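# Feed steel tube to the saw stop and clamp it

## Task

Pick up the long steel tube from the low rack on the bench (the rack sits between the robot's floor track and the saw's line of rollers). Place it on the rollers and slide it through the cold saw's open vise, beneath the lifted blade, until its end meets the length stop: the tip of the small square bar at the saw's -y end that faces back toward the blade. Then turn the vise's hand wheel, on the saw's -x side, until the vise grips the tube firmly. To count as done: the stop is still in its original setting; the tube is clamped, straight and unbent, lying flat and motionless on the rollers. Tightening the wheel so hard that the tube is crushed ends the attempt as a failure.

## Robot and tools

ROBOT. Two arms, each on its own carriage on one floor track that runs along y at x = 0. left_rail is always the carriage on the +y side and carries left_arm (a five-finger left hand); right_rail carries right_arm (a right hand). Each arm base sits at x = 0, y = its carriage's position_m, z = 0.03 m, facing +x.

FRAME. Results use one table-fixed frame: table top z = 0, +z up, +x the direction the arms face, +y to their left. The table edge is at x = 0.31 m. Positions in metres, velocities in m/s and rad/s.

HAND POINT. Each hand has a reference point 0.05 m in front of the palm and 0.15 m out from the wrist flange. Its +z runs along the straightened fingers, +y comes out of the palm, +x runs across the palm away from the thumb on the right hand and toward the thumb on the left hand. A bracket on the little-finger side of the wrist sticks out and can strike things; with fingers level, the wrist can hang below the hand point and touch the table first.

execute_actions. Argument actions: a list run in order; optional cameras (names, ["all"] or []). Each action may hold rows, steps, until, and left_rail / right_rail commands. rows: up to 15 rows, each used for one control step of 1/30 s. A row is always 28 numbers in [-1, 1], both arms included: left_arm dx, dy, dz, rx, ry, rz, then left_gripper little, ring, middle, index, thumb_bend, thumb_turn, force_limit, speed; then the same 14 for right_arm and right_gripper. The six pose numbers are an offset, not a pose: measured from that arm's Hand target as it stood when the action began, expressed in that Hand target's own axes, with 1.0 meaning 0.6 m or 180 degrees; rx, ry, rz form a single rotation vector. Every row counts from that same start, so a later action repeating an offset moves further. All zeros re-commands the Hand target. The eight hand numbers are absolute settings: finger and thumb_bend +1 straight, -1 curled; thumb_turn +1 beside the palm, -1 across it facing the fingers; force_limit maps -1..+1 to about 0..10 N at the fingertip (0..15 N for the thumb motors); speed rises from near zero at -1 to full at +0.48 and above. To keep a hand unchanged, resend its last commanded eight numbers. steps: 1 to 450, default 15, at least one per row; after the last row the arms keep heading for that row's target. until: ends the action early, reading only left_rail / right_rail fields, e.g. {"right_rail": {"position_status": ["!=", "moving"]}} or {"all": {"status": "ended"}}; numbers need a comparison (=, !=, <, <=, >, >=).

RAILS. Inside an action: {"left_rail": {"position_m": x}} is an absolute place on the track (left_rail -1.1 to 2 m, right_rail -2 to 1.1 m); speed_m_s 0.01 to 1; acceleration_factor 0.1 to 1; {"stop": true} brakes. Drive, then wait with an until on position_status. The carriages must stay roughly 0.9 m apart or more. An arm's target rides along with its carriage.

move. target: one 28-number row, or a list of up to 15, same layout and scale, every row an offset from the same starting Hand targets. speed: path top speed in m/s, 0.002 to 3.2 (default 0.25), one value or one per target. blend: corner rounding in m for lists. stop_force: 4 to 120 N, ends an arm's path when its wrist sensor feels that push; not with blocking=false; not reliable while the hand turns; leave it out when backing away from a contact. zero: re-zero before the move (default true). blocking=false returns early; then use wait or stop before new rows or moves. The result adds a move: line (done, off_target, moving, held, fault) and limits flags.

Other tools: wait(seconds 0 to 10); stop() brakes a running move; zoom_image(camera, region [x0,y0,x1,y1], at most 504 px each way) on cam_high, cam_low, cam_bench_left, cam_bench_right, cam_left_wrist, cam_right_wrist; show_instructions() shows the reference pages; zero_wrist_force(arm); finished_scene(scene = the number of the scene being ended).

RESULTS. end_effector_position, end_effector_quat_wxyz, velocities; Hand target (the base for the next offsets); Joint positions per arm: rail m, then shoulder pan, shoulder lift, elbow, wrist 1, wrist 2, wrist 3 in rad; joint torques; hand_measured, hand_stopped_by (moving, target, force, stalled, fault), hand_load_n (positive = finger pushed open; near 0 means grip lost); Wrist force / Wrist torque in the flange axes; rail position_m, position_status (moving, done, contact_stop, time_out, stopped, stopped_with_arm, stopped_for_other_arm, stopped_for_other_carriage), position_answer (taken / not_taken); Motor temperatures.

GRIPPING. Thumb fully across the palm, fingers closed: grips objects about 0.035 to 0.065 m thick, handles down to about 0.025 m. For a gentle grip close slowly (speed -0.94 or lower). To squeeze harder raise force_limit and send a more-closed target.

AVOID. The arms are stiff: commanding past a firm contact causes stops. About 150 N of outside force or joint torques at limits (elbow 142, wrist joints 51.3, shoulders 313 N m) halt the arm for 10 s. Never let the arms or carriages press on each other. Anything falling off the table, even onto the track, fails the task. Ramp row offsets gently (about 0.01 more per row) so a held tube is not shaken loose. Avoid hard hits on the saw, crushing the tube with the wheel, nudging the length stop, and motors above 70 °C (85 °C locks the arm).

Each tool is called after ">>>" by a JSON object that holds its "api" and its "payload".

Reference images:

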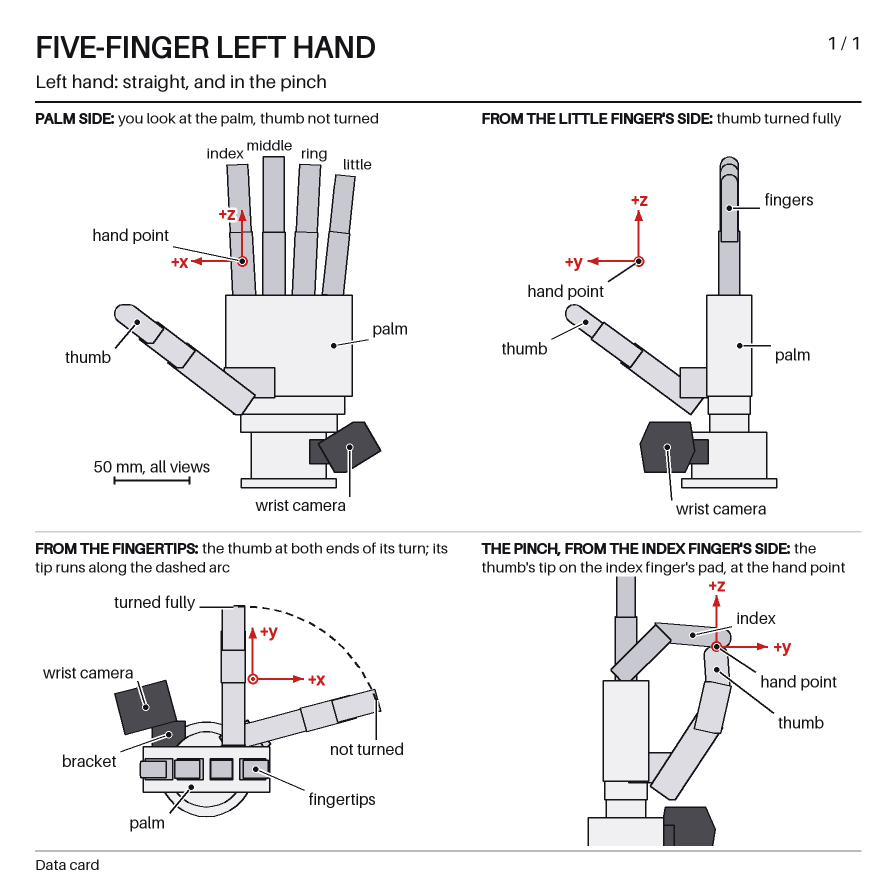

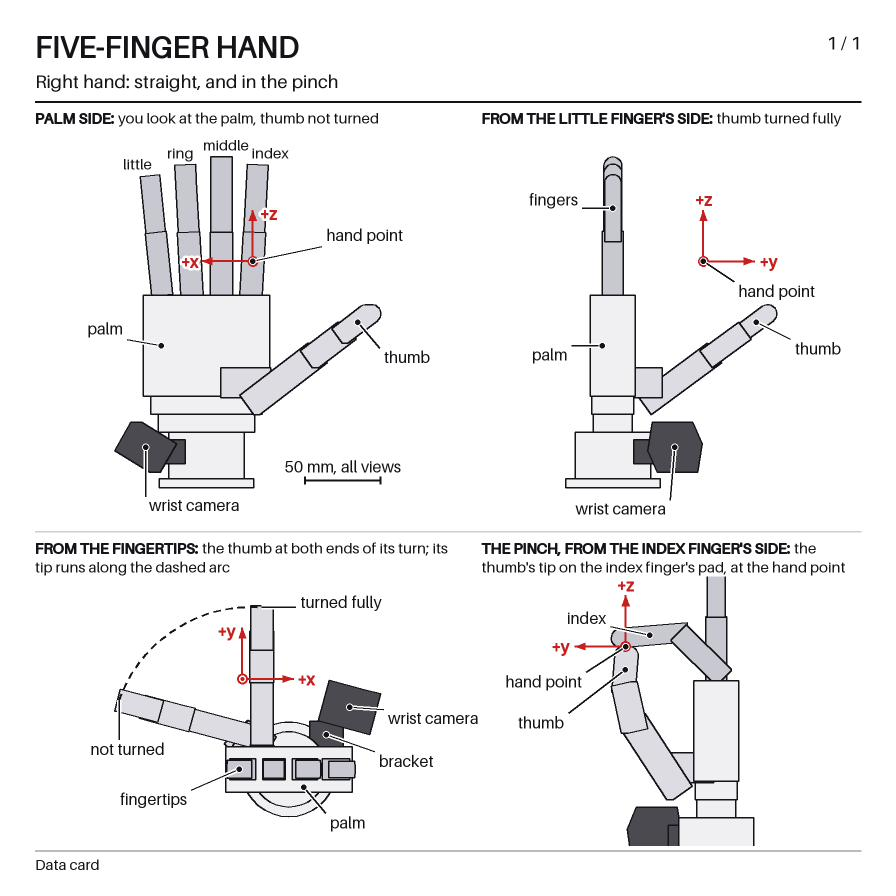

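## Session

>>> {"api": "execute_actions", "payload": {"actions": []}}

>>> {"api": "zoom_image", "payload": {"camera": "cam_bench_right", "region": [168, 150, 672, 504]}}

>>> {"api": "zoom_image", "payload": {"camera": "cam_bench_left", "region": [0, 150, 500, 350]}}

Scene clock: 0.00 s.
left_arm: end_effector_position=(+0.7270, +0.9019, +0.5461) hand_measured=(+1.000, +1.000, +1.000, +1.000, +1.000, +1.000) hand_load_n=(-0.5, +0.0, +0.0, +0.0, +0.0, +0.0) hand_stopped_by=(target, target, target, target, target, target) hand_force_limit=0.00 hand_speed=-0.80 end_effector_quat_wxyz=(-0.010, +0.999, +0.000, -0.034) | right_arm: end_effector_position=(+0.7270, -0.9909, +0.5484) hand_measured=(+1.000, +1.000, +1.000, +1.000, +1.000, +1.000) hand_load_n=(+0.0, +0.0, +0.0, +0.0, +0.0, +0.0) hand_stopped_by=(target, target, target, target, target, target) hand_force_limit=0.00 hand_speed=-0.80 end_effector_quat_wxyz=(-0.034, +0.000, +0.999, +0.010)
Joint positions: left_arm=[0.981 -0.281 -1.567 1.565 -1.497 -1.571 -1.851] | right_arm=[-1.032 -0.281 -1.567 1.565 -1.497 -1.571 1.29]
Joint velocities: within noise
Joint torques (N m): no reading
Motor temperatures (°C): left_arm=[27 29 31 35 35 33] | right_arm=[28 29 31 37 39 32]
Wrist force (N): no reading
Wrist torque (N m): no reading
Wrist force, peak (N): no reading
Hand target: left_arm +0.7270, +0.9019, +0.5461; -0.010, +0.999, +0.000, -0.034 | right_arm +0.7270, -0.9909, +0.5484; -0.034, +0.000, +0.999, +0.010
left_rail: position_m=0.981 position_status=done
right_rail: position_m=-1.032 position_status=done
camera_calibration:
cam_left_wrist: T_world_to_cam=[[0.241442, 0.970258, 0.0174469, -1.05965], [0.875668, -0.225582, 0.426989, -0.66714], [0.418225, -0.0878151, -0.904089, 0.388517], [0, 0, 0, 1]] pos_world=[0.677549, 0.911755, 0.654603]
cam_right_wrist: T_world_to_cam=[[-0.316567, 0.947076, 0.0532312, 1.13419], [0.842485, 0.254932, 0.474583, -0.621808], [0.435896, 0.195084, -0.878599, 0.473451], [0, 0, 0, 1]] pos_world=[0.676535, -1.00801, 0.650699]

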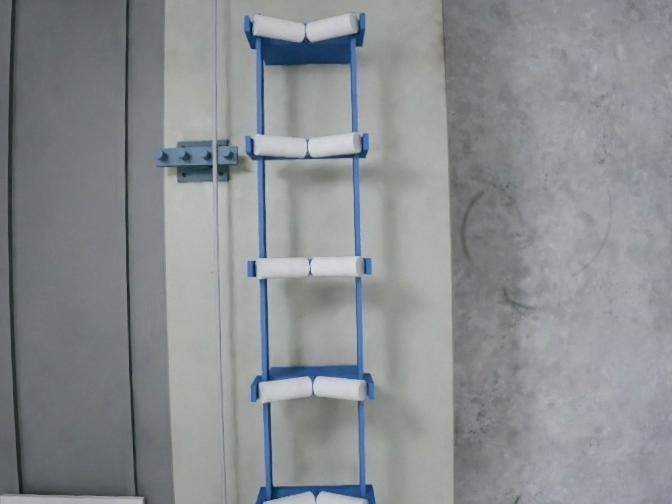

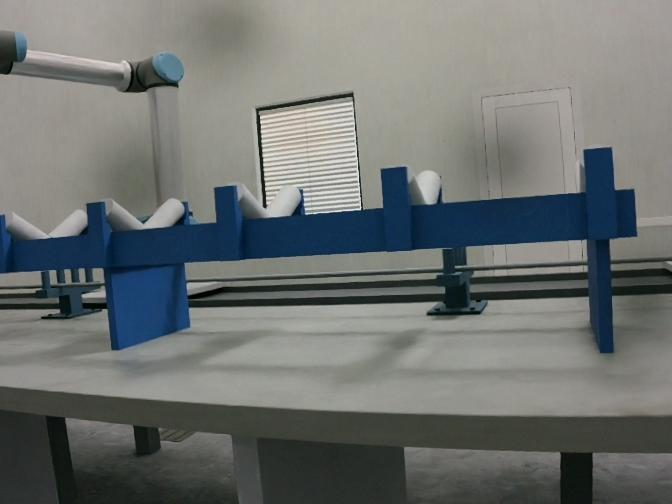

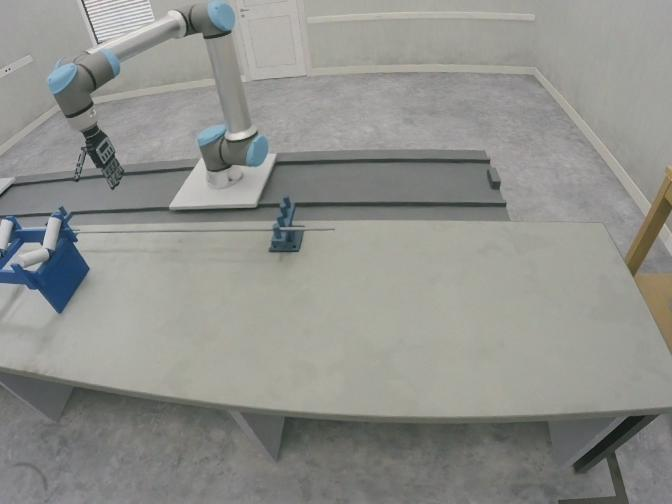

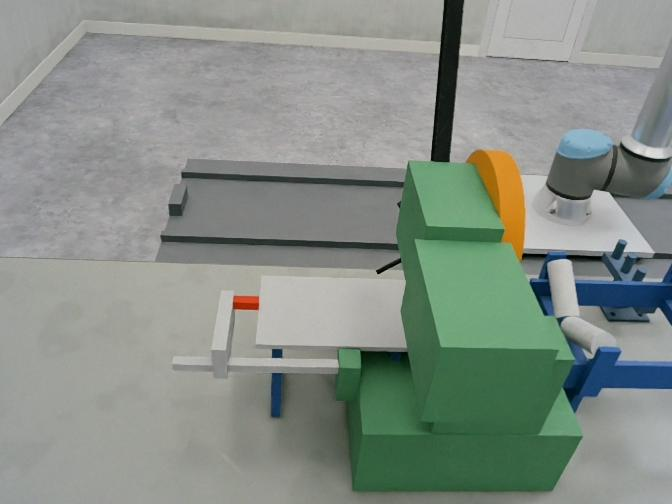

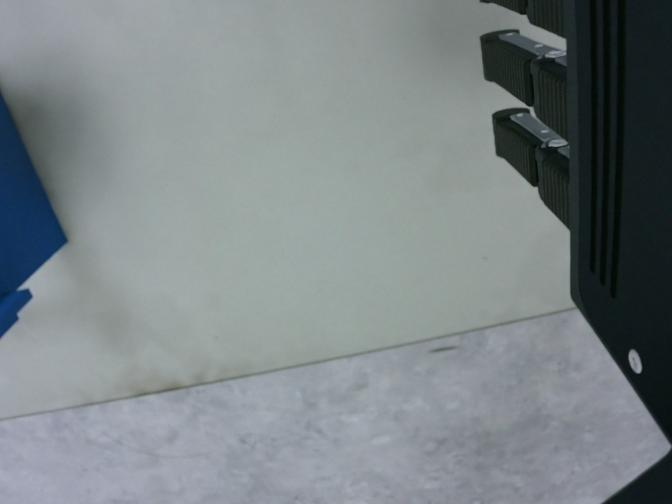

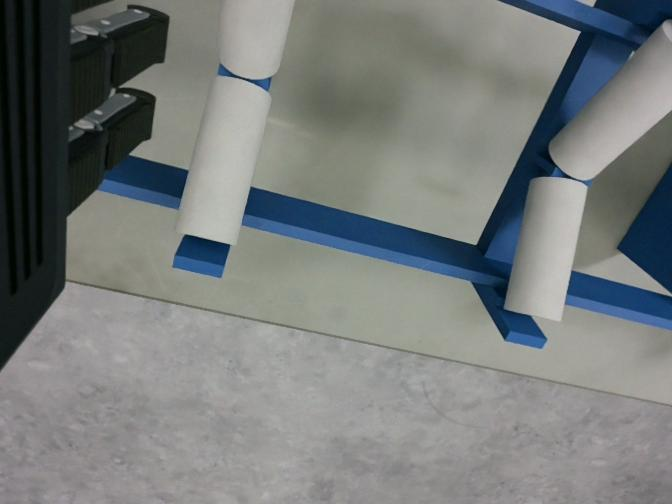

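Scaled by 1.000.

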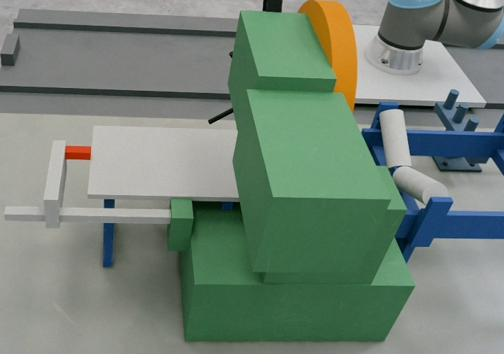

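Scaled by 1.008 from the camera's 672x504 image, which has a finer 960x720 frame.

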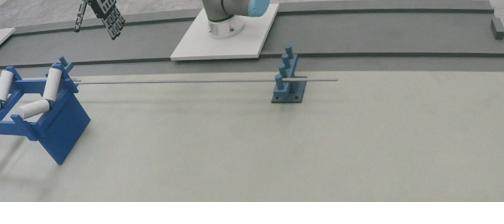

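>>> {"api": "execute_actions", "payload": {"actions": [{"left_rail":{"position_m":1.65},"right_rail":{"position_m":-0.73},"steps":150,"until":{"all":{"status":"ended"}}}]}}

>>> {"api": "move", "payload": {"target": [-0.4082,0.5423,0.4283,0.012,0.022,0.5,1,1,1,1,1,-1,0,-0.2, 0.4063,0.6395,0.455,0.022,-0.012,-0.5,1,1,1,1,1,-1,0,-0.2], "speed": 0.5, "cameras": ["cam_left_wrist","cam_right_wrist"]}}

Scene clock: 33.40 s.
left_arm: end_effector_position=(+0.7270, +1.5705, +0.5461) hand_measured=(+1.000, +1.000, +1.000, +1.000, +1.000, +1.000) hand_load_n=(+0.0, +0.0, +0.5, +0.0, +0.0, +0.0) hand_stopped_by=(target, target, target, target, target, target) hand_force_limit=0.00 hand_speed=-0.80 end_effector_quat_wxyz=(-0.010, +0.999, +0.000, -0.034) | right_arm: end_effector_position=(+0.7270, -0.6892, +0.5484) hand_measured=(+1.000, +1.000, +1.000, +1.000, +1.000, +1.000) hand_load_n=(+0.0, +0.0, +0.0, +0.0, +0.0, +0.0) hand_stopped_by=(target, target, target, target, target, target) hand_force_limit=0.00 hand_speed=-0.80 end_effector_quat_wxyz=(-0.034, +0.000, +0.999, +0.010)
Joint positions: left_arm=[1.65 -0.281 -1.567 1.565 -1.497 -1.571 -1.851] | right_arm=[-0.73 -0.281 -1.567 1.565 -1.497 -1.571 1.29]
Joint torques (N m): left_arm=[0.29 -43.18 -46.04 -3.56 0.23 0.01] | right_arm=[1.36 -41.53 -48.04 -4.37 0.51 0.03]
Wrist force (N): left_arm=[0.1 0.2 -0.1] | right_arm=[-0.3 -0.1 0.4]
Wrist torque (N m): left_arm=[0.05 -0.03 0.00] | right_arm=[-0.04 0.04 -0.02]
Wrist force, peak (N): left_arm=[0.1 1.4 -0.3] | right_arm=[-0.3 -1.2 0.2]
Hand target: left_arm +0.7270, +1.5705, +0.5461; -0.010, +0.999, +0.000, -0.034 | right_arm +0.7270, -0.6892, +0.5484; -0.034, +0.000, +0.999, +0.010
left_rail: position_m=1.650 position_status=done
right_rail: position_m=-0.730 position_status=done

Scene clock: 35.80 s.
left_arm: end_effector_position=(+0.4648, +1.2502, +0.3002) hand_measured=(+1.000, +1.000, +1.000, +1.000, +1.000, -1.000) hand_load_n=(+0.0, +0.0, +0.0, +0.0, +0.0, +0.0) hand_stopped_by=(target, target, target, target, target, target) hand_force_limit=0.00 hand_speed=-0.20 end_effector_quat_wxyz=(+0.000, +0.707, -0.707, +0.000) | right_arm: end_effector_position=(+0.4654, -0.3005, +0.3006) hand_measured=(+1.000, +1.000, +1.000, +1.000, +1.000, -1.000) hand_load_n=(+0.0, +0.0, +0.0, +0.0, +0.0, +0.0) hand_stopped_by=(target, target, target, target, target, target) hand_force_limit=0.00 hand_speed=-0.20 end_effector_quat_wxyz=(+0.000, +0.707, -0.707, +0.000)
Joint positions: left_arm=[1.65 -0.887 -1.592 2.056 -2.035 -1.571 -0.887] | right_arm=[-0.73 0.382 -1.562 2.025 -2.034 -1.571 0.382]
Joint torques (N m): left_arm=[-10.29 -28.17 -26.46 -7.54 -3.75 3.85] | right_arm=[18.06 -21.61 -32.05 -7.45 2.82 -2.38]
Wrist force (N): left_arm=[-0.5 1.0 -0.1] | right_arm=[-0.2 0.3 -0.3]
Wrist torque (N m): left_arm=[0.15 0.10 -0.08] | right_arm=[0.10 -0.01 0.23]
Wrist force, peak (N): left_arm=[1.0 1.2 1.5] | right_arm=[-1.4 1.2 1.1]
Hand target: left_arm +0.4647, +1.2501, +0.3001; +0.000, +0.707, -0.707, +0.000 | right_arm +0.4653, -0.3003, +0.3005; +0.000, +0.707, -0.707, +0.000
Off the commanded pose: left_arm 0.000 m, 0 deg | right_arm 0.000 m, 0 deg.
left_rail: position_m=1.650 position_status=done
right_rail: position_m=-0.730 position_status=done
move: done
camera_calibration:
cam_left_wrist: T_world_to_cam=[[0.970537, -0.240539, 0.0141258, -0.154184], [-0.216319, -0.843992, 0.490799, 1.00755], [-0.106134, -0.479394, -0.871159, 1.02991], [0, 0, 0, 1]] pos_world=[0.476902, 1.30701, 0.404886]
cam_right_wrist: T_world_to_cam=[[-0.94766, -0.318997, 0.0134726, 0.335965], [-0.264567, 0.808184, 0.526158, 0.206215], [-0.178731, 0.495055, -0.85028, 0.602685], [0, 0, 0, 1]] pos_world=[0.480657, -0.35785, 0.399423]
Images, in order (width x height): cam_left_wrist 672x504, cam_right_wrist 672x504.

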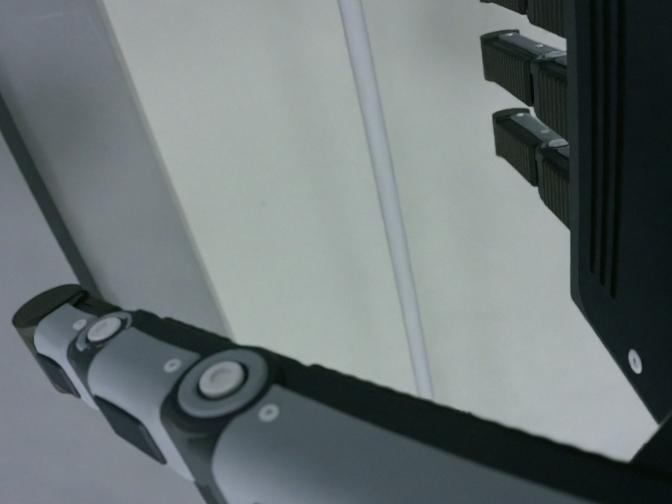

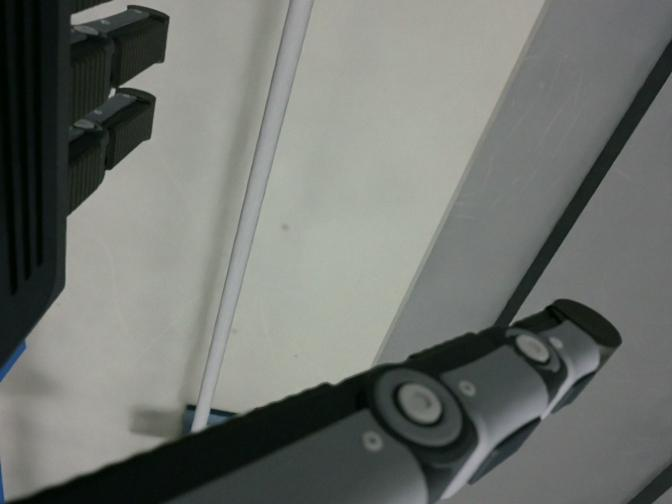

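>>> {"api": "move", "payload": {"target": [[0,0.008,0.23,0,0,0,1,1,1,1,1,-1,0,-0.2, 0,0.008,0.23,0,0,0,1,1,1,1,1,-1,0,-0.2],[0,0.008,0.3235,0,0,0,1,1,1,1,1,-1,0,-0.2, 0,0.008,0.3235,0,0,0,1,1,1,1,1,-1,0,-0.2],[0,0.008,0.3235,0,0,0,-1,-1,-1,-1,1,-1,-0.3,-0.6, 0,0.008,0.3235,0,0,0,-1,-1,-1,-1,1,-1,-0.3,-0.6]], "speed": [0.25,0.1,0.1], "blend": [0.01,0,0], "cameras": ["cam_left_wrist","cam_right_wrist"]}}

Scene clock: 54.37 s.
left_arm: end_effector_position=(+0.4598, +1.2501, +0.1060) hand_measured=(-1.000, -1.000, -1.000, -1.000, +1.000, -1.000) hand_load_n=(+1.0, +0.0, +0.0, +0.0, +0.0, +0.0) hand_stopped_by=(target, target, target, target, target, target) hand_force_limit=-0.30 hand_speed=-0.60 end_effector_quat_wxyz=(+0.000, +0.707, -0.707, +0.000) | right_arm: end_effector_position=(+0.4604, -0.3004, +0.1063) hand_measured=(-1.000, -1.000, -1.000, -1.000, +1.000, -1.000) hand_load_n=(+1.5, +0.5, +0.5, +0.5, +0.0, +0.0) hand_stopped_by=(target, target, target, target, target, target) hand_force_limit=-0.30 hand_speed=-0.60 end_effector_quat_wxyz=(+0.000, +0.707, -0.707, +0.000)
Joint positions: left_arm=[1.65 -0.894 -1.364 2.235 -2.441 -1.572 -0.893] | right_arm=[-0.73 0.385 -1.34 2.201 -2.431 -1.571 0.384]
Joint torques (N m): left_arm=[4.37 -45.4 -27.32 -6.87 -1.69 3.44] | right_arm=[6.96 -45.02 -38.13 -4.25 2.12 2.76]
Wrist force (N): left_arm=[-0.9 0.5 2.8] | right_arm=[0.1 -0.5 5.1]
Wrist torque (N m): left_arm=[0.02 0.21 0.23] | right_arm=[-0.15 -0.26 -0.17]
Wrist force, peak (N): left_arm=[-0.7 1.4 3.8] | right_arm=[-0.4 1.5 7.4]
Hand target: left_arm +0.4598, +1.2500, +0.1060; +0.000, +0.707, -0.707, +0.000 | right_arm +0.4604, -0.3003, +0.1064; +0.000, +0.707, -0.707, +0.000
Off the commanded pose: left_arm 0.000 m, 0 deg | right_arm 0.000 m, 0 deg.
left_rail: position_m=1.650 position_status=done
right_rail: position_m=-0.730 position_status=done
move: done
camera_calibration:
cam_left_wrist: T_world_to_cam=[[0.970417, -0.241026, 0.0140744, -0.145933], [-0.216712, -0.843864, 0.490845, 1.10162], [-0.106429, -0.479374, -0.871133, 0.860211], [0, 0, 0, 1]] pos_world=[0.471903, 1.30681, 0.210686]
cam_right_wrist: T_world_to_cam=[[-0.947492, -0.3195, 0.0133641, 0.333638], [-0.26504, 0.807998, 0.526207, 0.307192], [-0.178921, 0.495034, -0.850252, 0.43661], [0, 0, 0, 1]] pos_world=[0.475657, -0.35775, 0.205123]
Images, in order (width x height): cam_left_wrist 672x504, cam_right_wrist 672x504.

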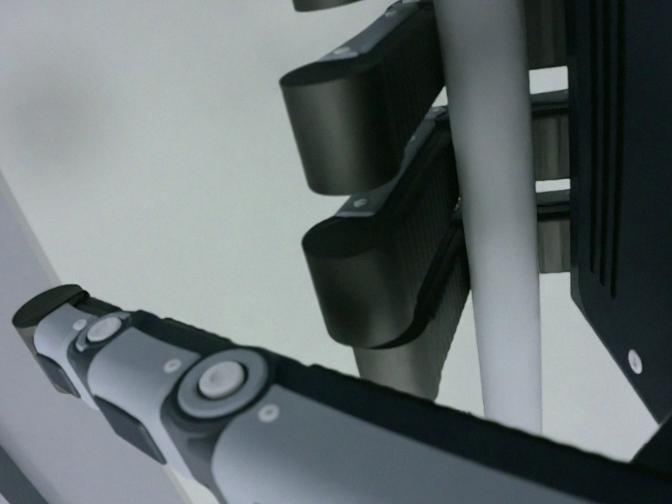

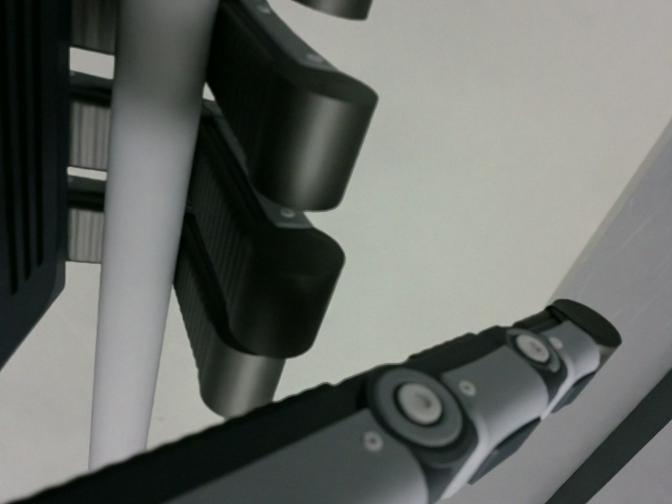

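>>> {"api": "move", "payload": {"target": [[0,0,-0.49,0,0,0,-1,-1,-1,-1,1,-1,-0.3,-0.6, 0,0,-0.49,0,0,0,-1,-1,-1,-1,1,-1,-0.3,-0.6],[0,-0.435,-0.49,0,0,0,-1,-1,-1,-1,1,-1,-0.3,-0.6, 0,-0.435,-0.49,0,0,0,-1,-1,-1,-1,1,-1,-0.3,-0.6]], "speed": 0.25, "blend": [0.03,0]}}

>>> {"api": "execute_actions", "payload": {"actions": [{"left_rail":{"position_m":1.395,"speed_m_s":0.3,"acceleration_factor":0.4},"right_rail":{"position_m":-0.985,"speed_m_s":0.3,"acceleration_factor":0.4},"steps":150,"until":{"all":{"status":"ended"}}}], "cameras": ["cam_high","cam_low","cam_bench_right","cam_right_wrist","cam_bench_left"]}}

Scene clock: 71.07 s.
left_arm: end_effector_position=(+0.7208, +1.2500, +0.3998) hand_measured=(-1.000, -1.000, -1.000, -1.000, +1.000, -1.000) hand_load_n=(+0.5, +0.5, +0.0, +0.0, +0.0, +0.0) hand_stopped_by=(target, target, target, target, target, target) hand_force_limit=-0.30 hand_speed=-0.60 end_effector_quat_wxyz=(+0.000, +0.707, -0.707, +0.000) | right_arm: end_effector_position=(+0.7214, -0.3001, +0.4002) hand_measured=(-1.000, -1.000, -1.000, -1.000, +1.000, -1.000) hand_load_n=(+1.0, +0.5, +0.0, +0.5, +0.0, +0.0) hand_stopped_by=(target, target, target, target, target, target) hand_force_limit=-0.30 hand_speed=-0.60 end_effector_quat_wxyz=(+0.000, +0.707, -0.707, +0.000)
Joint positions: left_arm=[1.65 -0.644 -1.289 1.522 -1.804 -1.571 -0.644] | right_arm=[-0.73 0.272 -1.267 1.492 -1.796 -1.571 0.272]
Joint torques (N m): left_arm=[5.86 -56.82 -58.91 -0.51 -3.77 4.27] | right_arm=[-9.53 -58.09 -63.73 -2.17 -2.31 -2.68]
Wrist force (N): left_arm=[-1.6 0.3 3.2] | right_arm=[1.2 -0.1 6.0]
Wrist torque (N m): left_arm=[0.03 0.21 -0.11] | right_arm=[-0.13 -0.37 0.18]
Wrist force, peak (N): left_arm=[-1.4 0.6 4.4] | right_arm=[1.0 -0.4 7.5]
Hand target: left_arm +0.7210, +1.2499, +0.3998; +0.000, +0.707, -0.707, +0.000 | right_arm +0.7216, -0.3001, +0.4002; +0.000, +0.707, -0.707, +0.000
Off the commanded pose: left_arm 0.000 m, 0 deg | right_arm 0.000 m, 0 deg.
left_rail: position_m=1.650 position_status=done
right_rail: position_m=-0.730 position_status=done
move: done

Scene clock: 73.27 s.
left_arm: end_effector_position=(+0.7210, +0.9949, +0.3998) hand_measured=(-1.000, -1.000, -1.000, -1.000, +1.000, -1.000) hand_load_n=(+0.5, +0.5, +0.0, +0.0, +0.0, +0.0) hand_stopped_by=(target, target, target, target, target, target) hand_force_limit=-0.30 hand_speed=-0.60 end_effector_quat_wxyz=(+0.000, +0.707, -0.707, +0.000) | right_arm: end_effector_position=(+0.7216, -0.5551, +0.4002) hand_measured=(-1.000, -1.000, -1.000, -1.000, +1.000, -1.000) hand_load_n=(+1.0, +0.5, +0.0, +0.5, +0.0, +0.0) hand_stopped_by=(target, target, target, target, target, target) hand_force_limit=-0.30 hand_speed=-0.60 end_effector_quat_wxyz=(+0.000, +0.707, -0.707, +0.000)
Joint positions: left_arm=[1.395 -0.644 -1.289 1.522 -1.804 -1.571 -0.644] | right_arm=[-0.985 0.272 -1.266 1.492 -1.796 -1.571 0.272]
Joint torques (N m): left_arm=[-1 -65.43 -56.06 -0.63 0.73 3.5] | right_arm=[4.67 -55.47 -62.17 -2.92 -1.85 -3.24]
Wrist force (N): left_arm=[0.1 0.3 3.9] | right_arm=[-1.0 0.2 6.2]
Wrist torque (N m): left_arm=[-0.01 0.21 -0.06] | right_arm=[-0.10 -0.25 0.10]
Wrist force, peak (N): left_arm=[-1.2 0.4 4.2] | right_arm=[-1.0 0.2 6.2]
Hand target: left_arm +0.7210, +0.9949, +0.3998; +0.000, +0.707, -0.707, +0.000 | right_arm +0.7216, -0.5551, +0.4002; +0.000, +0.707, -0.707, +0.000
Off the commanded pose: left_arm 0.000 m, 0 deg | right_arm 0.000 m, 0 deg.
left_rail: position_m=1.395 speed_m_s=0.30 position_status=done
right_rail: position_m=-0.985 speed_m_s=0.30 position_status=done
camera_calibration:
cam_right_wrist: T_world_to_cam=[[-0.947492, -0.3195, 0.0133641, 0.495787], [-0.26504, 0.807998, 0.526207, 0.427646], [-0.178921, 0.495034, -0.850252, 0.859368], [0, 0, 0, 1]] pos_world=[0.736857, -0.61255, 0.499023]
Images, in order (width x height): cam_high 672x504, cam_low 672x504, cam_bench_left 672x504, cam_bench_right 672x504, cam_right_wrist 672x504.

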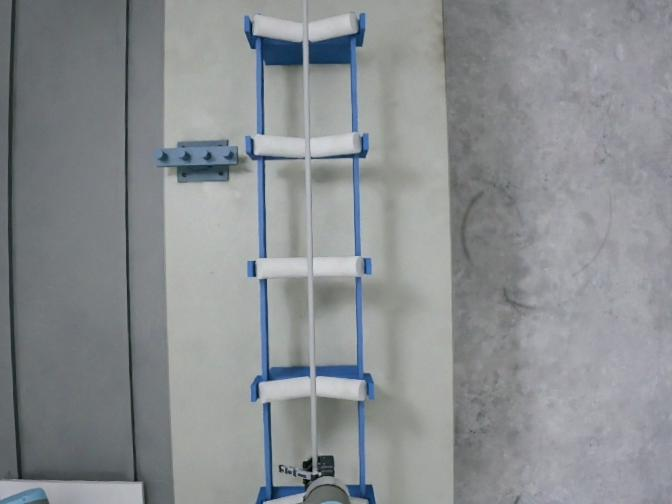

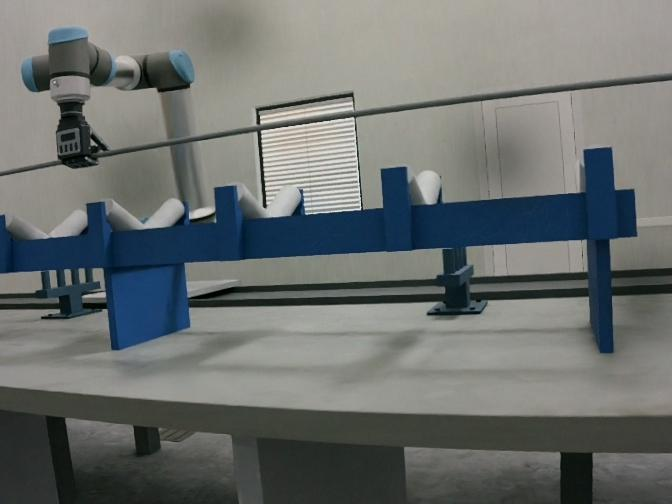

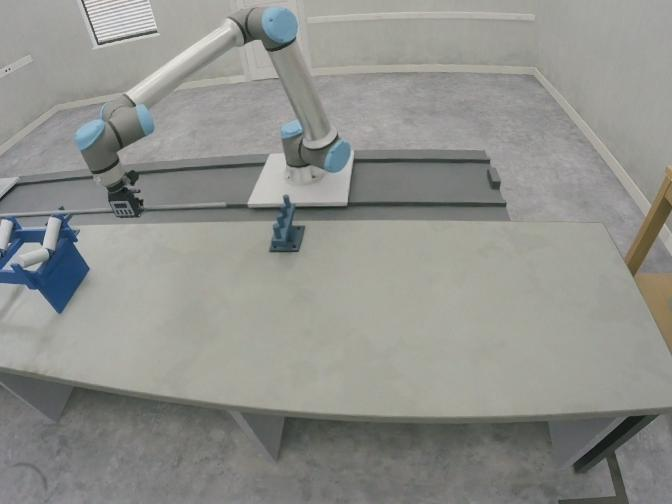

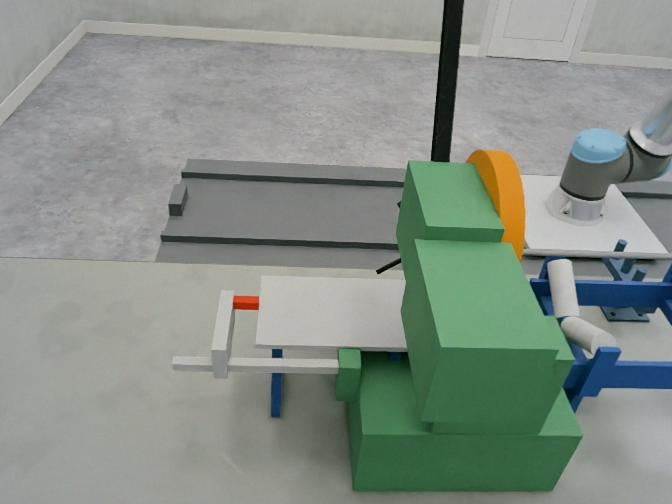

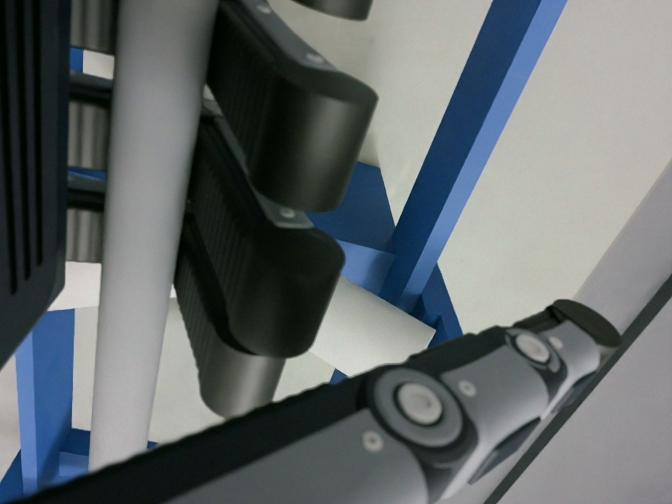

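>>> {"api": "zoom_image", "payload": {"camera": "cam_high", "region": [240, 10, 380, 290]}}

>>> {"api": "zoom_image", "payload": {"camera": "cam_high", "region": [240, 340, 380, 500]}}

Scaled by 1.800 from the camera's 672x504 image, which has a finer 960x720 frame.

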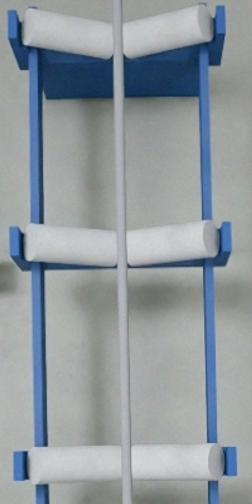

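Scaled by 3.150 from the camera's 672x504 image, which has a finer 960x720 frame.

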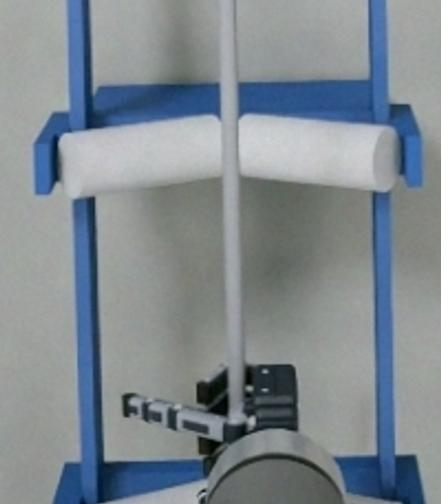

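>>> {"api": "move", "payload": {"target": [0,0.009,0.2,0,0,0,-1,-1,-1,-1,1,-1,-0.3,-0.6, 0,0.009,0.2,0,0,0,-1,-1,-1,-1,1,-1,-0.3,-0.6], "speed": 0.2}}

>>> {"api": "move", "payload": {"target": [0,0,0.085,0,0,0,-1,-1,-1,-1,1,-1,-0.3,-0.6, 0,0,0.085,0,0,0,-1,-1,-1,-1,1,-1,-0.3,-0.6], "speed": 0.04, "stop_force": 5, "cameras": ["cam_high","cam_low","cam_right_wrist"]}}

Scene clock: 98.43 s.
left_arm: end_effector_position=(+0.7155, +0.9949, +0.2801) hand_measured=(-1.000, -1.000, -1.000, -1.000, +1.000, -1.000) hand_load_n=(+0.5, +0.0, +0.0, +0.0, +0.0, +0.0) hand_stopped_by=(target, target, target, target, target, target) hand_force_limit=-0.30 hand_speed=-0.60 end_effector_quat_wxyz=(+0.000, +0.707, -0.707, +0.000) | right_arm: end_effector_position=(+0.7161, -0.5551, +0.2804) hand_measured=(-1.000, -1.000, -1.000, -1.000, +1.000, -1.000) hand_load_n=(+1.0, +0.5, +0.0, +0.5, +0.0, +0.0) hand_stopped_by=(target, target, target, target, target, target) hand_force_limit=-0.30 hand_speed=-0.60 end_effector_quat_wxyz=(+0.000, +0.707, -0.707, +0.000) end_effector_velocity=(-0.001, +0.001, -0.002) end_effector_angular_velocity=(+0.000, -0.001, +0.002)
Joint positions: left_arm=[1.395 -0.648 -1.232 1.668 -2.006 -1.571 -0.648] | right_arm=[-0.985 0.274 -1.211 1.638 -1.997 -1.571 0.273]
Joint velocities: left_arm=[within noise] | right_arm=[0 0.002 0.001 0.003 -0.005 0 0]
Joint torques (N m): left_arm=[-13.48 -57.65 -30.67 -7.46 0.47 -3.74] | right_arm=[13.45 -50.46 -35.29 -6.59 3.23 2.77]
Wrist force (N): left_arm=[-1.4 0.1 3.0] | right_arm=[1.3 0.5 4.5]
Wrist torque (N m): left_arm=[-0.09 0.23 0.24] | right_arm=[-0.04 -0.35 -0.06]
Wrist force, peak (N): left_arm=[-0.8 0.2 5.0] | right_arm=[-1.2 0.2 7.3]
Hand target: left_arm +0.7155, +0.9949, +0.2798; +0.000, +0.707, -0.707, +0.000 | right_arm +0.7161, -0.5551, +0.2802; +0.000, +0.707, -0.707, +0.000
Off the commanded pose: left_arm 0.000 m, 0 deg | right_arm 0.000 m, 0 deg.
left_rail: position_m=1.395 speed_m_s=0.30 position_status=done
right_rail: position_m=-0.985 speed_m_s=0.30 position_status=done
move: done

Scene clock: 101.03 s.
left_arm: end_effector_position=(+0.7155, +0.9949, +0.2288) hand_measured=(-1.000, -1.000, -1.000, -1.000, +1.000, -1.000) hand_load_n=(+0.0, +0.0, +0.0, +0.0, +0.0, +0.0) hand_stopped_by=(target, target, target, target, target, target) hand_force_limit=-0.30 hand_speed=-0.60 end_effector_quat_wxyz=(+0.000, +0.707, -0.707, +0.000) | right_arm: end_effector_position=(+0.7161, -0.5551, +0.2307) hand_measured=(-1.000, -1.000, -1.000, -1.000, +1.000, -1.000) hand_load_n=(+0.0, +0.0, +0.0, +0.0, +0.0, +0.0) hand_stopped_by=(target, target, target, target, target, target) hand_force_limit=-0.30 hand_speed=-0.60 end_effector_quat_wxyz=(+0.000, +0.707, -0.707, +0.000)
Joint positions: left_arm=[1.395 -0.648 -1.193 1.714 -2.091 -1.571 -0.648] | right_arm=[-0.985 0.274 -1.175 1.683 -2.078 -1.571 0.273]
Joint torques (N m): left_arm=[-7.34 -56.13 -26.06 -7.54 -2.99 -4.11] | right_arm=[10.33 -79.72 -53.56 -2.26 2.85 2.31]
Wrist force (N): left_arm=[0.1 0.3 0.5] | right_arm=[-0.5 0.3 0.1]
Wrist torque (N m): left_arm=[0.03 0.02 0.27] | right_arm=[0.09 0.04 -0.08]
Wrist force, peak (N): left_arm=[-0.7 0.2 4.0] | right_arm=[0.6 0.3 6.0]
Hand target: left_arm +0.7155, +0.9949, +0.2288; +0.000, +0.707, -0.707, +0.000 | right_arm +0.7161, -0.5551, +0.2307; +0.000, +0.707, -0.707, +0.000 (not the last commanded pose)
Off the commanded pose: left_arm 0.000 m, 0 deg | right_arm 0.001 m, 0 deg.
left_rail: position_m=1.395 speed_m_s=0.30 position_status=done
right_rail: position_m=-0.985 speed_m_s=0.30 position_status=done
move: contact (right_arm)
camera_calibration:
cam_right_wrist: T_world_to_cam=[[-0.947492, -0.3195, 0.0133641, 0.492841], [-0.26504, 0.807998, 0.526207, 0.515381], [-0.178921, 0.495034, -0.850252, 0.714266], [0, 0, 0, 1]] pos_world=[0.731357, -0.61255, 0.329523]
Images, in order (width x height): cam_high 672x504, cam_low 672x504, cam_right_wrist 672x504.

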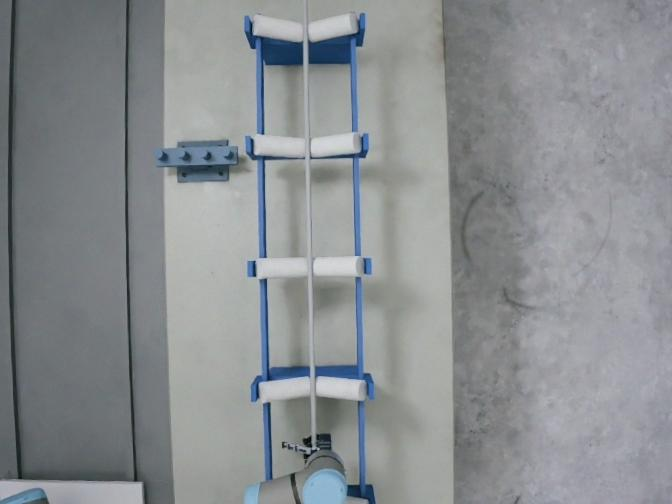

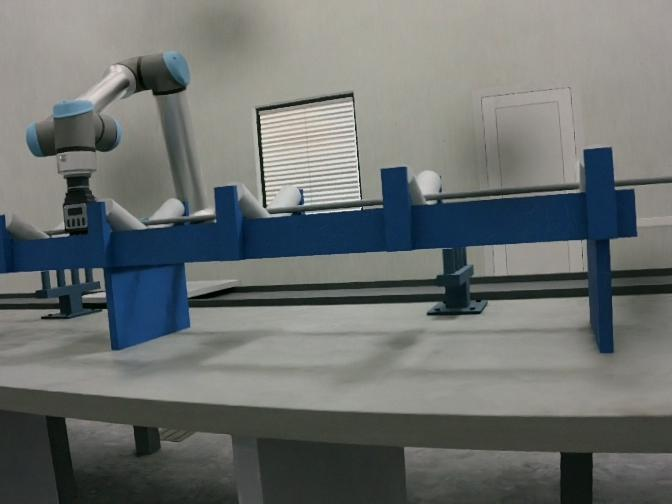

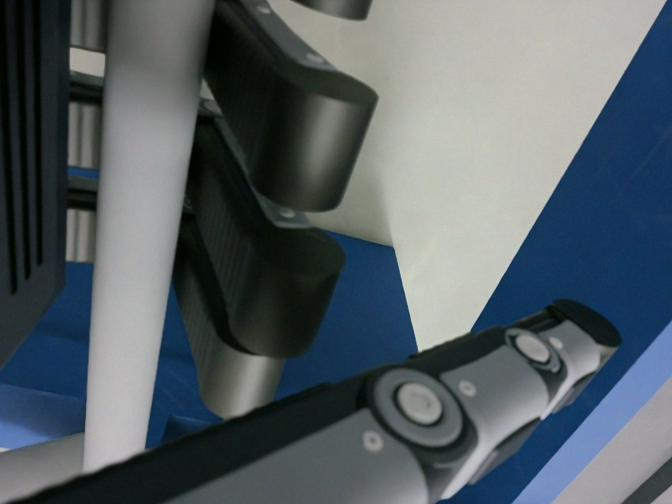

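>>> {"api": "move", "payload": {"target": [[0,0,0,0,0,0,1,1,1,1,1,-1,-0.3,0.0, 0,0,0,0,0,0,1,1,1,1,1,-1,-0.3,0.0],[-0.7417,0,0,0,0,0,1,1,1,1,1,-1,-0.3,0.0, 0,0,-0.3655,0,0,0,1,1,1,1,1,-1,-0.3,0.0],[-0.7417,0.0483,0.0455,0,0,0,1,1,1,1,1,-1,-0.3,0.0, 0,0.6935,-0.3655,0,0,0,1,1,1,1,1,-1,-0.3,0.0]], "speed": 0.3, "blend": [0,0.03,0], "cameras": ["cam_bench_left","cam_left_wrist"]}}

>>> {"api": "execute_actions", "payload": {"actions": [{"right_rail":{"position_m":-1.99,"speed_m_s":0.6,"acceleration_factor":0.8},"left_rail":{"position_m":1.2,"speed_m_s":0.08,"acceleration_factor":0.15},"steps":100,"until":{"right_rail":{"position_status":["!=","moving"]}}}], "cameras": ["cam_bench_left","cam_bench_right"]}}

Scene clock: 136.87 s.
left_arm: end_effector_position=(+0.6868, +1.4399, +0.2015) hand_measured=(+1.000, +1.000, +1.000, +1.000, +1.000, -1.000) hand_load_n=(+0.0, +0.0, +0.0, +0.0, +0.0, +0.0) hand_stopped_by=(target, target, target, target, target, target) hand_force_limit=-0.30 hand_speed=0.00 end_effector_quat_wxyz=(+0.000, +0.707, -0.707, +0.000) | right_arm: end_effector_position=(+0.3004, -0.5554, +0.4502) hand_measured=(+1.000, +1.000, +1.000, +1.000, +1.000, -1.000) hand_load_n=(+0.0, +0.0, +0.0, +0.0, +0.0, +0.0) hand_stopped_by=(target, target, target, target, target, target) hand_force_limit=-0.30 hand_speed=0.00 end_effector_quat_wxyz=(+0.000, +0.707, -0.707, +0.000)
Joint positions: left_arm=[1.395 -0.133 -1.326 1.955 -2.199 -1.571 -0.132] | right_arm=[-0.985 0.506 -1.864 2.004 -1.71 -1.571 0.505]
Joint torques (N m): left_arm=[-12.45 -65.09 -24.51 -7.56 -3.16 -3.91] | right_arm=[15.13 -36.06 -35.54 -2.18 -2.4 3.85]
Wrist force (N): left_arm=[-0.1 0.3 -0.1] | right_arm=[-0.1 -0.2 0.4]
Wrist torque (N m): left_arm=[0.06 0.01 0.23] | right_arm=[-0.01 -0.06 -0.11]
Wrist force, peak (N): left_arm=[-1.5 0.6 0.1] | right_arm=[-0.3 1.6 0.4]
Hand target: left_arm +0.6868, +1.4399, +0.2015; +0.000, +0.707, -0.707, +0.000 | right_arm +0.3001, -0.5554, +0.4502; +0.000, +0.707, -0.707, +0.000
Off the commanded pose: left_arm 0.000 m, 0 deg | right_arm 0.000 m, 0 deg.
left_rail: position_m=1.395 speed_m_s=0.30 position_status=done
right_rail: position_m=-0.985 speed_m_s=0.30 position_status=done
move: done
camera_calibration:
cam_left_wrist: T_world_to_cam=[[0.970396, -0.241108, 0.0141223, -0.321667], [-0.216807, -0.843841, 0.490843, 1.26422], [-0.106429, -0.479374, -0.871134, 1.0586], [0, 0, 0, 1]] pos_world=[0.698902, 1.49671, 0.306186]
Images, in order (width x height): cam_bench_left 672x504, cam_left_wrist 672x504.

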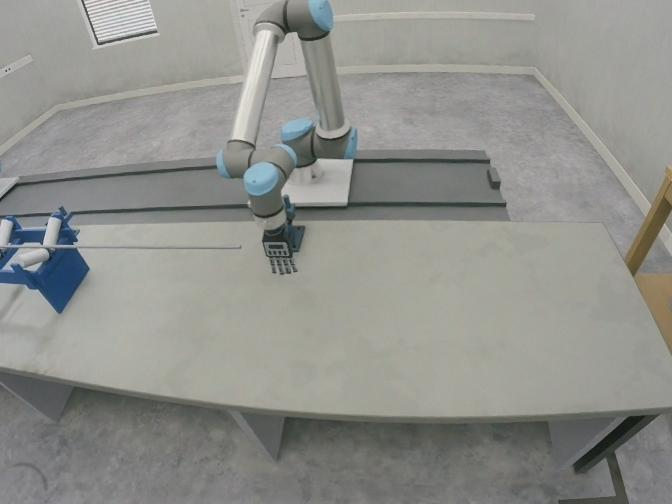

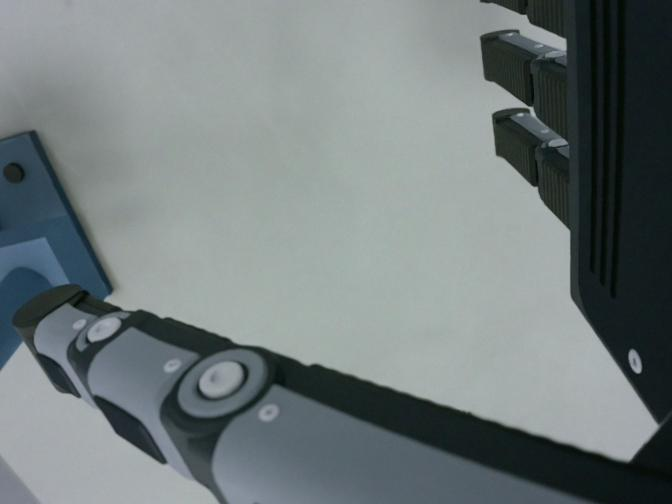

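Scene clock: 140.33 s.
left_arm: end_effector_position=(+0.6868, +1.2449, +0.2015) hand_measured=(+1.000, +1.000, +1.000, +1.000, +1.000, -1.000) hand_load_n=(+0.0, +0.0, +0.0, +0.0, +0.0, +0.0) hand_stopped_by=(target, target, target, target, target, target) hand_force_limit=-0.30 hand_speed=0.00 end_effector_quat_wxyz=(+0.000, +0.707, -0.707, +0.000) | right_arm: end_effector_position=(+0.3001, -1.5604, +0.4502) hand_measured=(+1.000, +1.000, +1.000, +1.000, +1.000, -1.000) hand_load_n=(+0.0, +0.0, +0.0, +0.0, +0.0, +0.0) hand_stopped_by=(target, target, target, target, target, target) hand_force_limit=-0.30 hand_speed=0.00 end_effector_quat_wxyz=(+0.000, +0.707, -0.707, +0.000)
Joint positions: left_arm=[1.2 -0.133 -1.326 1.955 -2.199 -1.571 -0.132] | right_arm=[-1.99 0.506 -1.864 2.004 -1.71 -1.571 0.505]
Joint torques (N m): left_arm=[-7.64 -51.75 -35.68 -5.94 -0.64 -3.04] | right_arm=[11.16 -19.24 -37.91 -2.67 -1.11 3.06]
Wrist force (N): left_arm=[-0.9 0.7 -0.2] | right_arm=[-0.7 0.3 0.2]
Wrist torque (N m): left_arm=[0.09 0.06 0.17] | right_arm=[0.06 0.03 -0.13]
Wrist force, peak (N): left_arm=[-4.5 0.7 -0.2] | right_arm=[-1.3 0.5 0.5]
Hand target: left_arm +0.6868, +1.2449, +0.2015; +0.000, +0.707, -0.707, +0.000 | right_arm +0.3001, -1.5604, +0.4502; +0.000, +0.707, -0.707, +0.000
Off the commanded pose: left_arm 0.000 m, 0 deg | right_arm 0.000 m, 0 deg.
left_rail: position_m=1.200 speed_m_s=0.08 position_status=done
right_rail: position_m=-1.990 speed_m_s=0.60 position_status=done
Images, in order (width x height): cam_bench_left 672x504, cam_bench_right 672x504.

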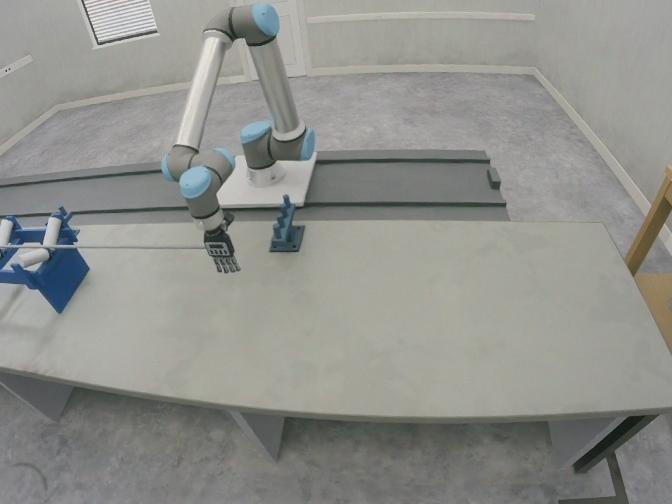

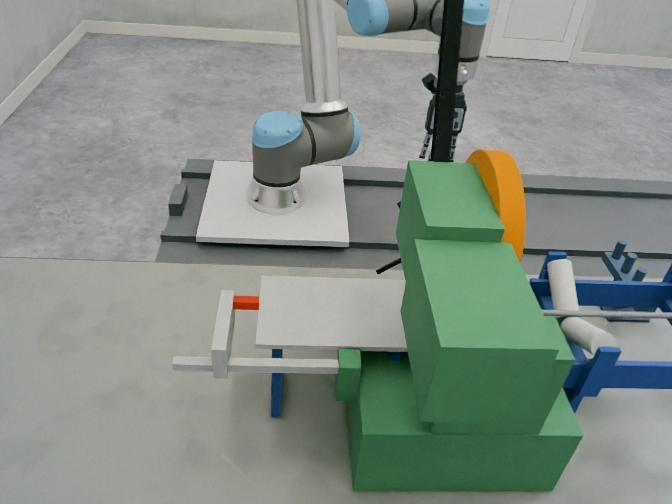

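>>> {"api": "move", "payload": {"target": [[0,0,0,0,0,0,1,1,1,1,1,-1,-0.3,0.0, 0.0667,-0.0667,0.1833,0.4333,0,0,1,1,1,1,1,-1,-0.3,0.0],[0,0,0,0,0,0,1,1,1,1,1,-1,-0.3,0.0, 0.0333,-0.1,0.2333,0.3678,0.2771,-0.3423,1,1,1,1,1,-1,-0.3,0.0],[0,0,0,0,0,0,1,1,1,1,1,-1,-0.3,0.0, 0.0143,-0.1433,0.2603,0.1531,0.5343,-0.6596,1,1,1,1,1,-1,-0.3,0.0]], "speed": 0.8, "blend": [0.02,0.02,0], "cameras": ["cam_right_wrist","cam_bench_right"]}}

Scene clock: 150.70 s.
left_arm: end_effector_position=(+0.6868, +1.2449, +0.2015) hand_measured=(+1.000, +1.000, +1.000, +1.000, +1.000, -1.000) hand_load_n=(+0.0, +0.0, +0.0, +0.0, +0.0, +0.0) hand_stopped_by=(target, target, target, target, target, target) hand_force_limit=-0.30 hand_speed=0.00 end_effector_quat_wxyz=(+0.000, +0.707, -0.707, +0.000) | right_arm: end_effector_position=(+0.3860, -1.5689, +0.2940) hand_measured=(+1.000, +1.000, +1.000, +1.000, +1.000, -1.000) hand_load_n=(+0.0, +0.0, +0.0, +0.0, +0.0, +0.0) hand_stopped_by=(target, target, target, target, target, target) hand_force_limit=-0.30 hand_speed=0.00 end_effector_quat_wxyz=(+0.305, +0.680, +0.377, +0.550)
Joint positions: left_arm=[1.2 -0.133 -1.326 1.955 -2.199 -1.571 -0.132] | right_arm=[-1.99 0.969 -1.102 2.421 -4.101 -2.509 -2.288]
Joint torques (N m): left_arm=[1.45 -49.67 -49.6 -1.54 2.78 -0.83] | right_arm=[-10.22 -33.03 -0.67 -5.25 2.75 -2.96]
Wrist force (N): left_arm=[-1.3 0.9 0.0] | right_arm=[-0.1 -0.2 0.4]
Wrist torque (N m): left_arm=[0.16 0.10 0.13] | right_arm=[-0.19 0.13 0.11]
Wrist force, peak (N): left_arm=[-1.7 0.4 0.7] | right_arm=[-0.1 1.0 1.2]
Hand target: left_arm +0.6868, +1.2449, +0.2015; +0.000, +0.707, -0.707, +0.000 | right_arm +0.3860, -1.5689, +0.2940; +0.305, +0.680, +0.377, +0.550
Off the commanded pose: left_arm 0.000 m, 0 deg | right_arm 0.000 m, 0 deg.
left_rail: position_m=1.200 speed_m_s=0.08 position_status=done
right_rail: position_m=-1.990 speed_m_s=0.60 position_status=done
move: done
camera_calibration:
cam_right_wrist: T_world_to_cam=[[0.190551, -0.231615, 0.953963, -0.722614], [-0.556772, -0.825852, -0.0892973, -1.05611], [0.808514, -0.514124, -0.286323, -0.919308], [0, 0, 0, 1]] pos_world=[0.292955, -1.5122, 0.33182]
Images, in order (width x height): cam_bench_right 672x504, cam_right_wrist 672x504.

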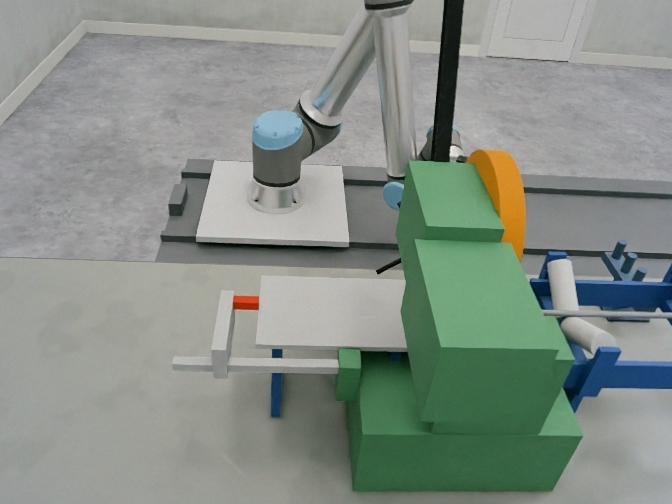

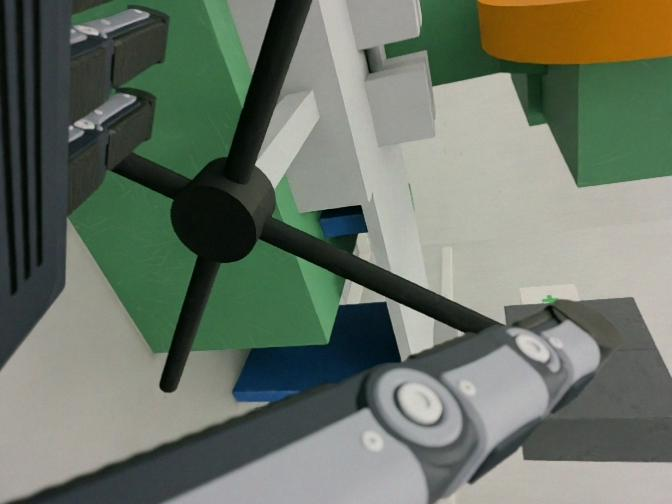

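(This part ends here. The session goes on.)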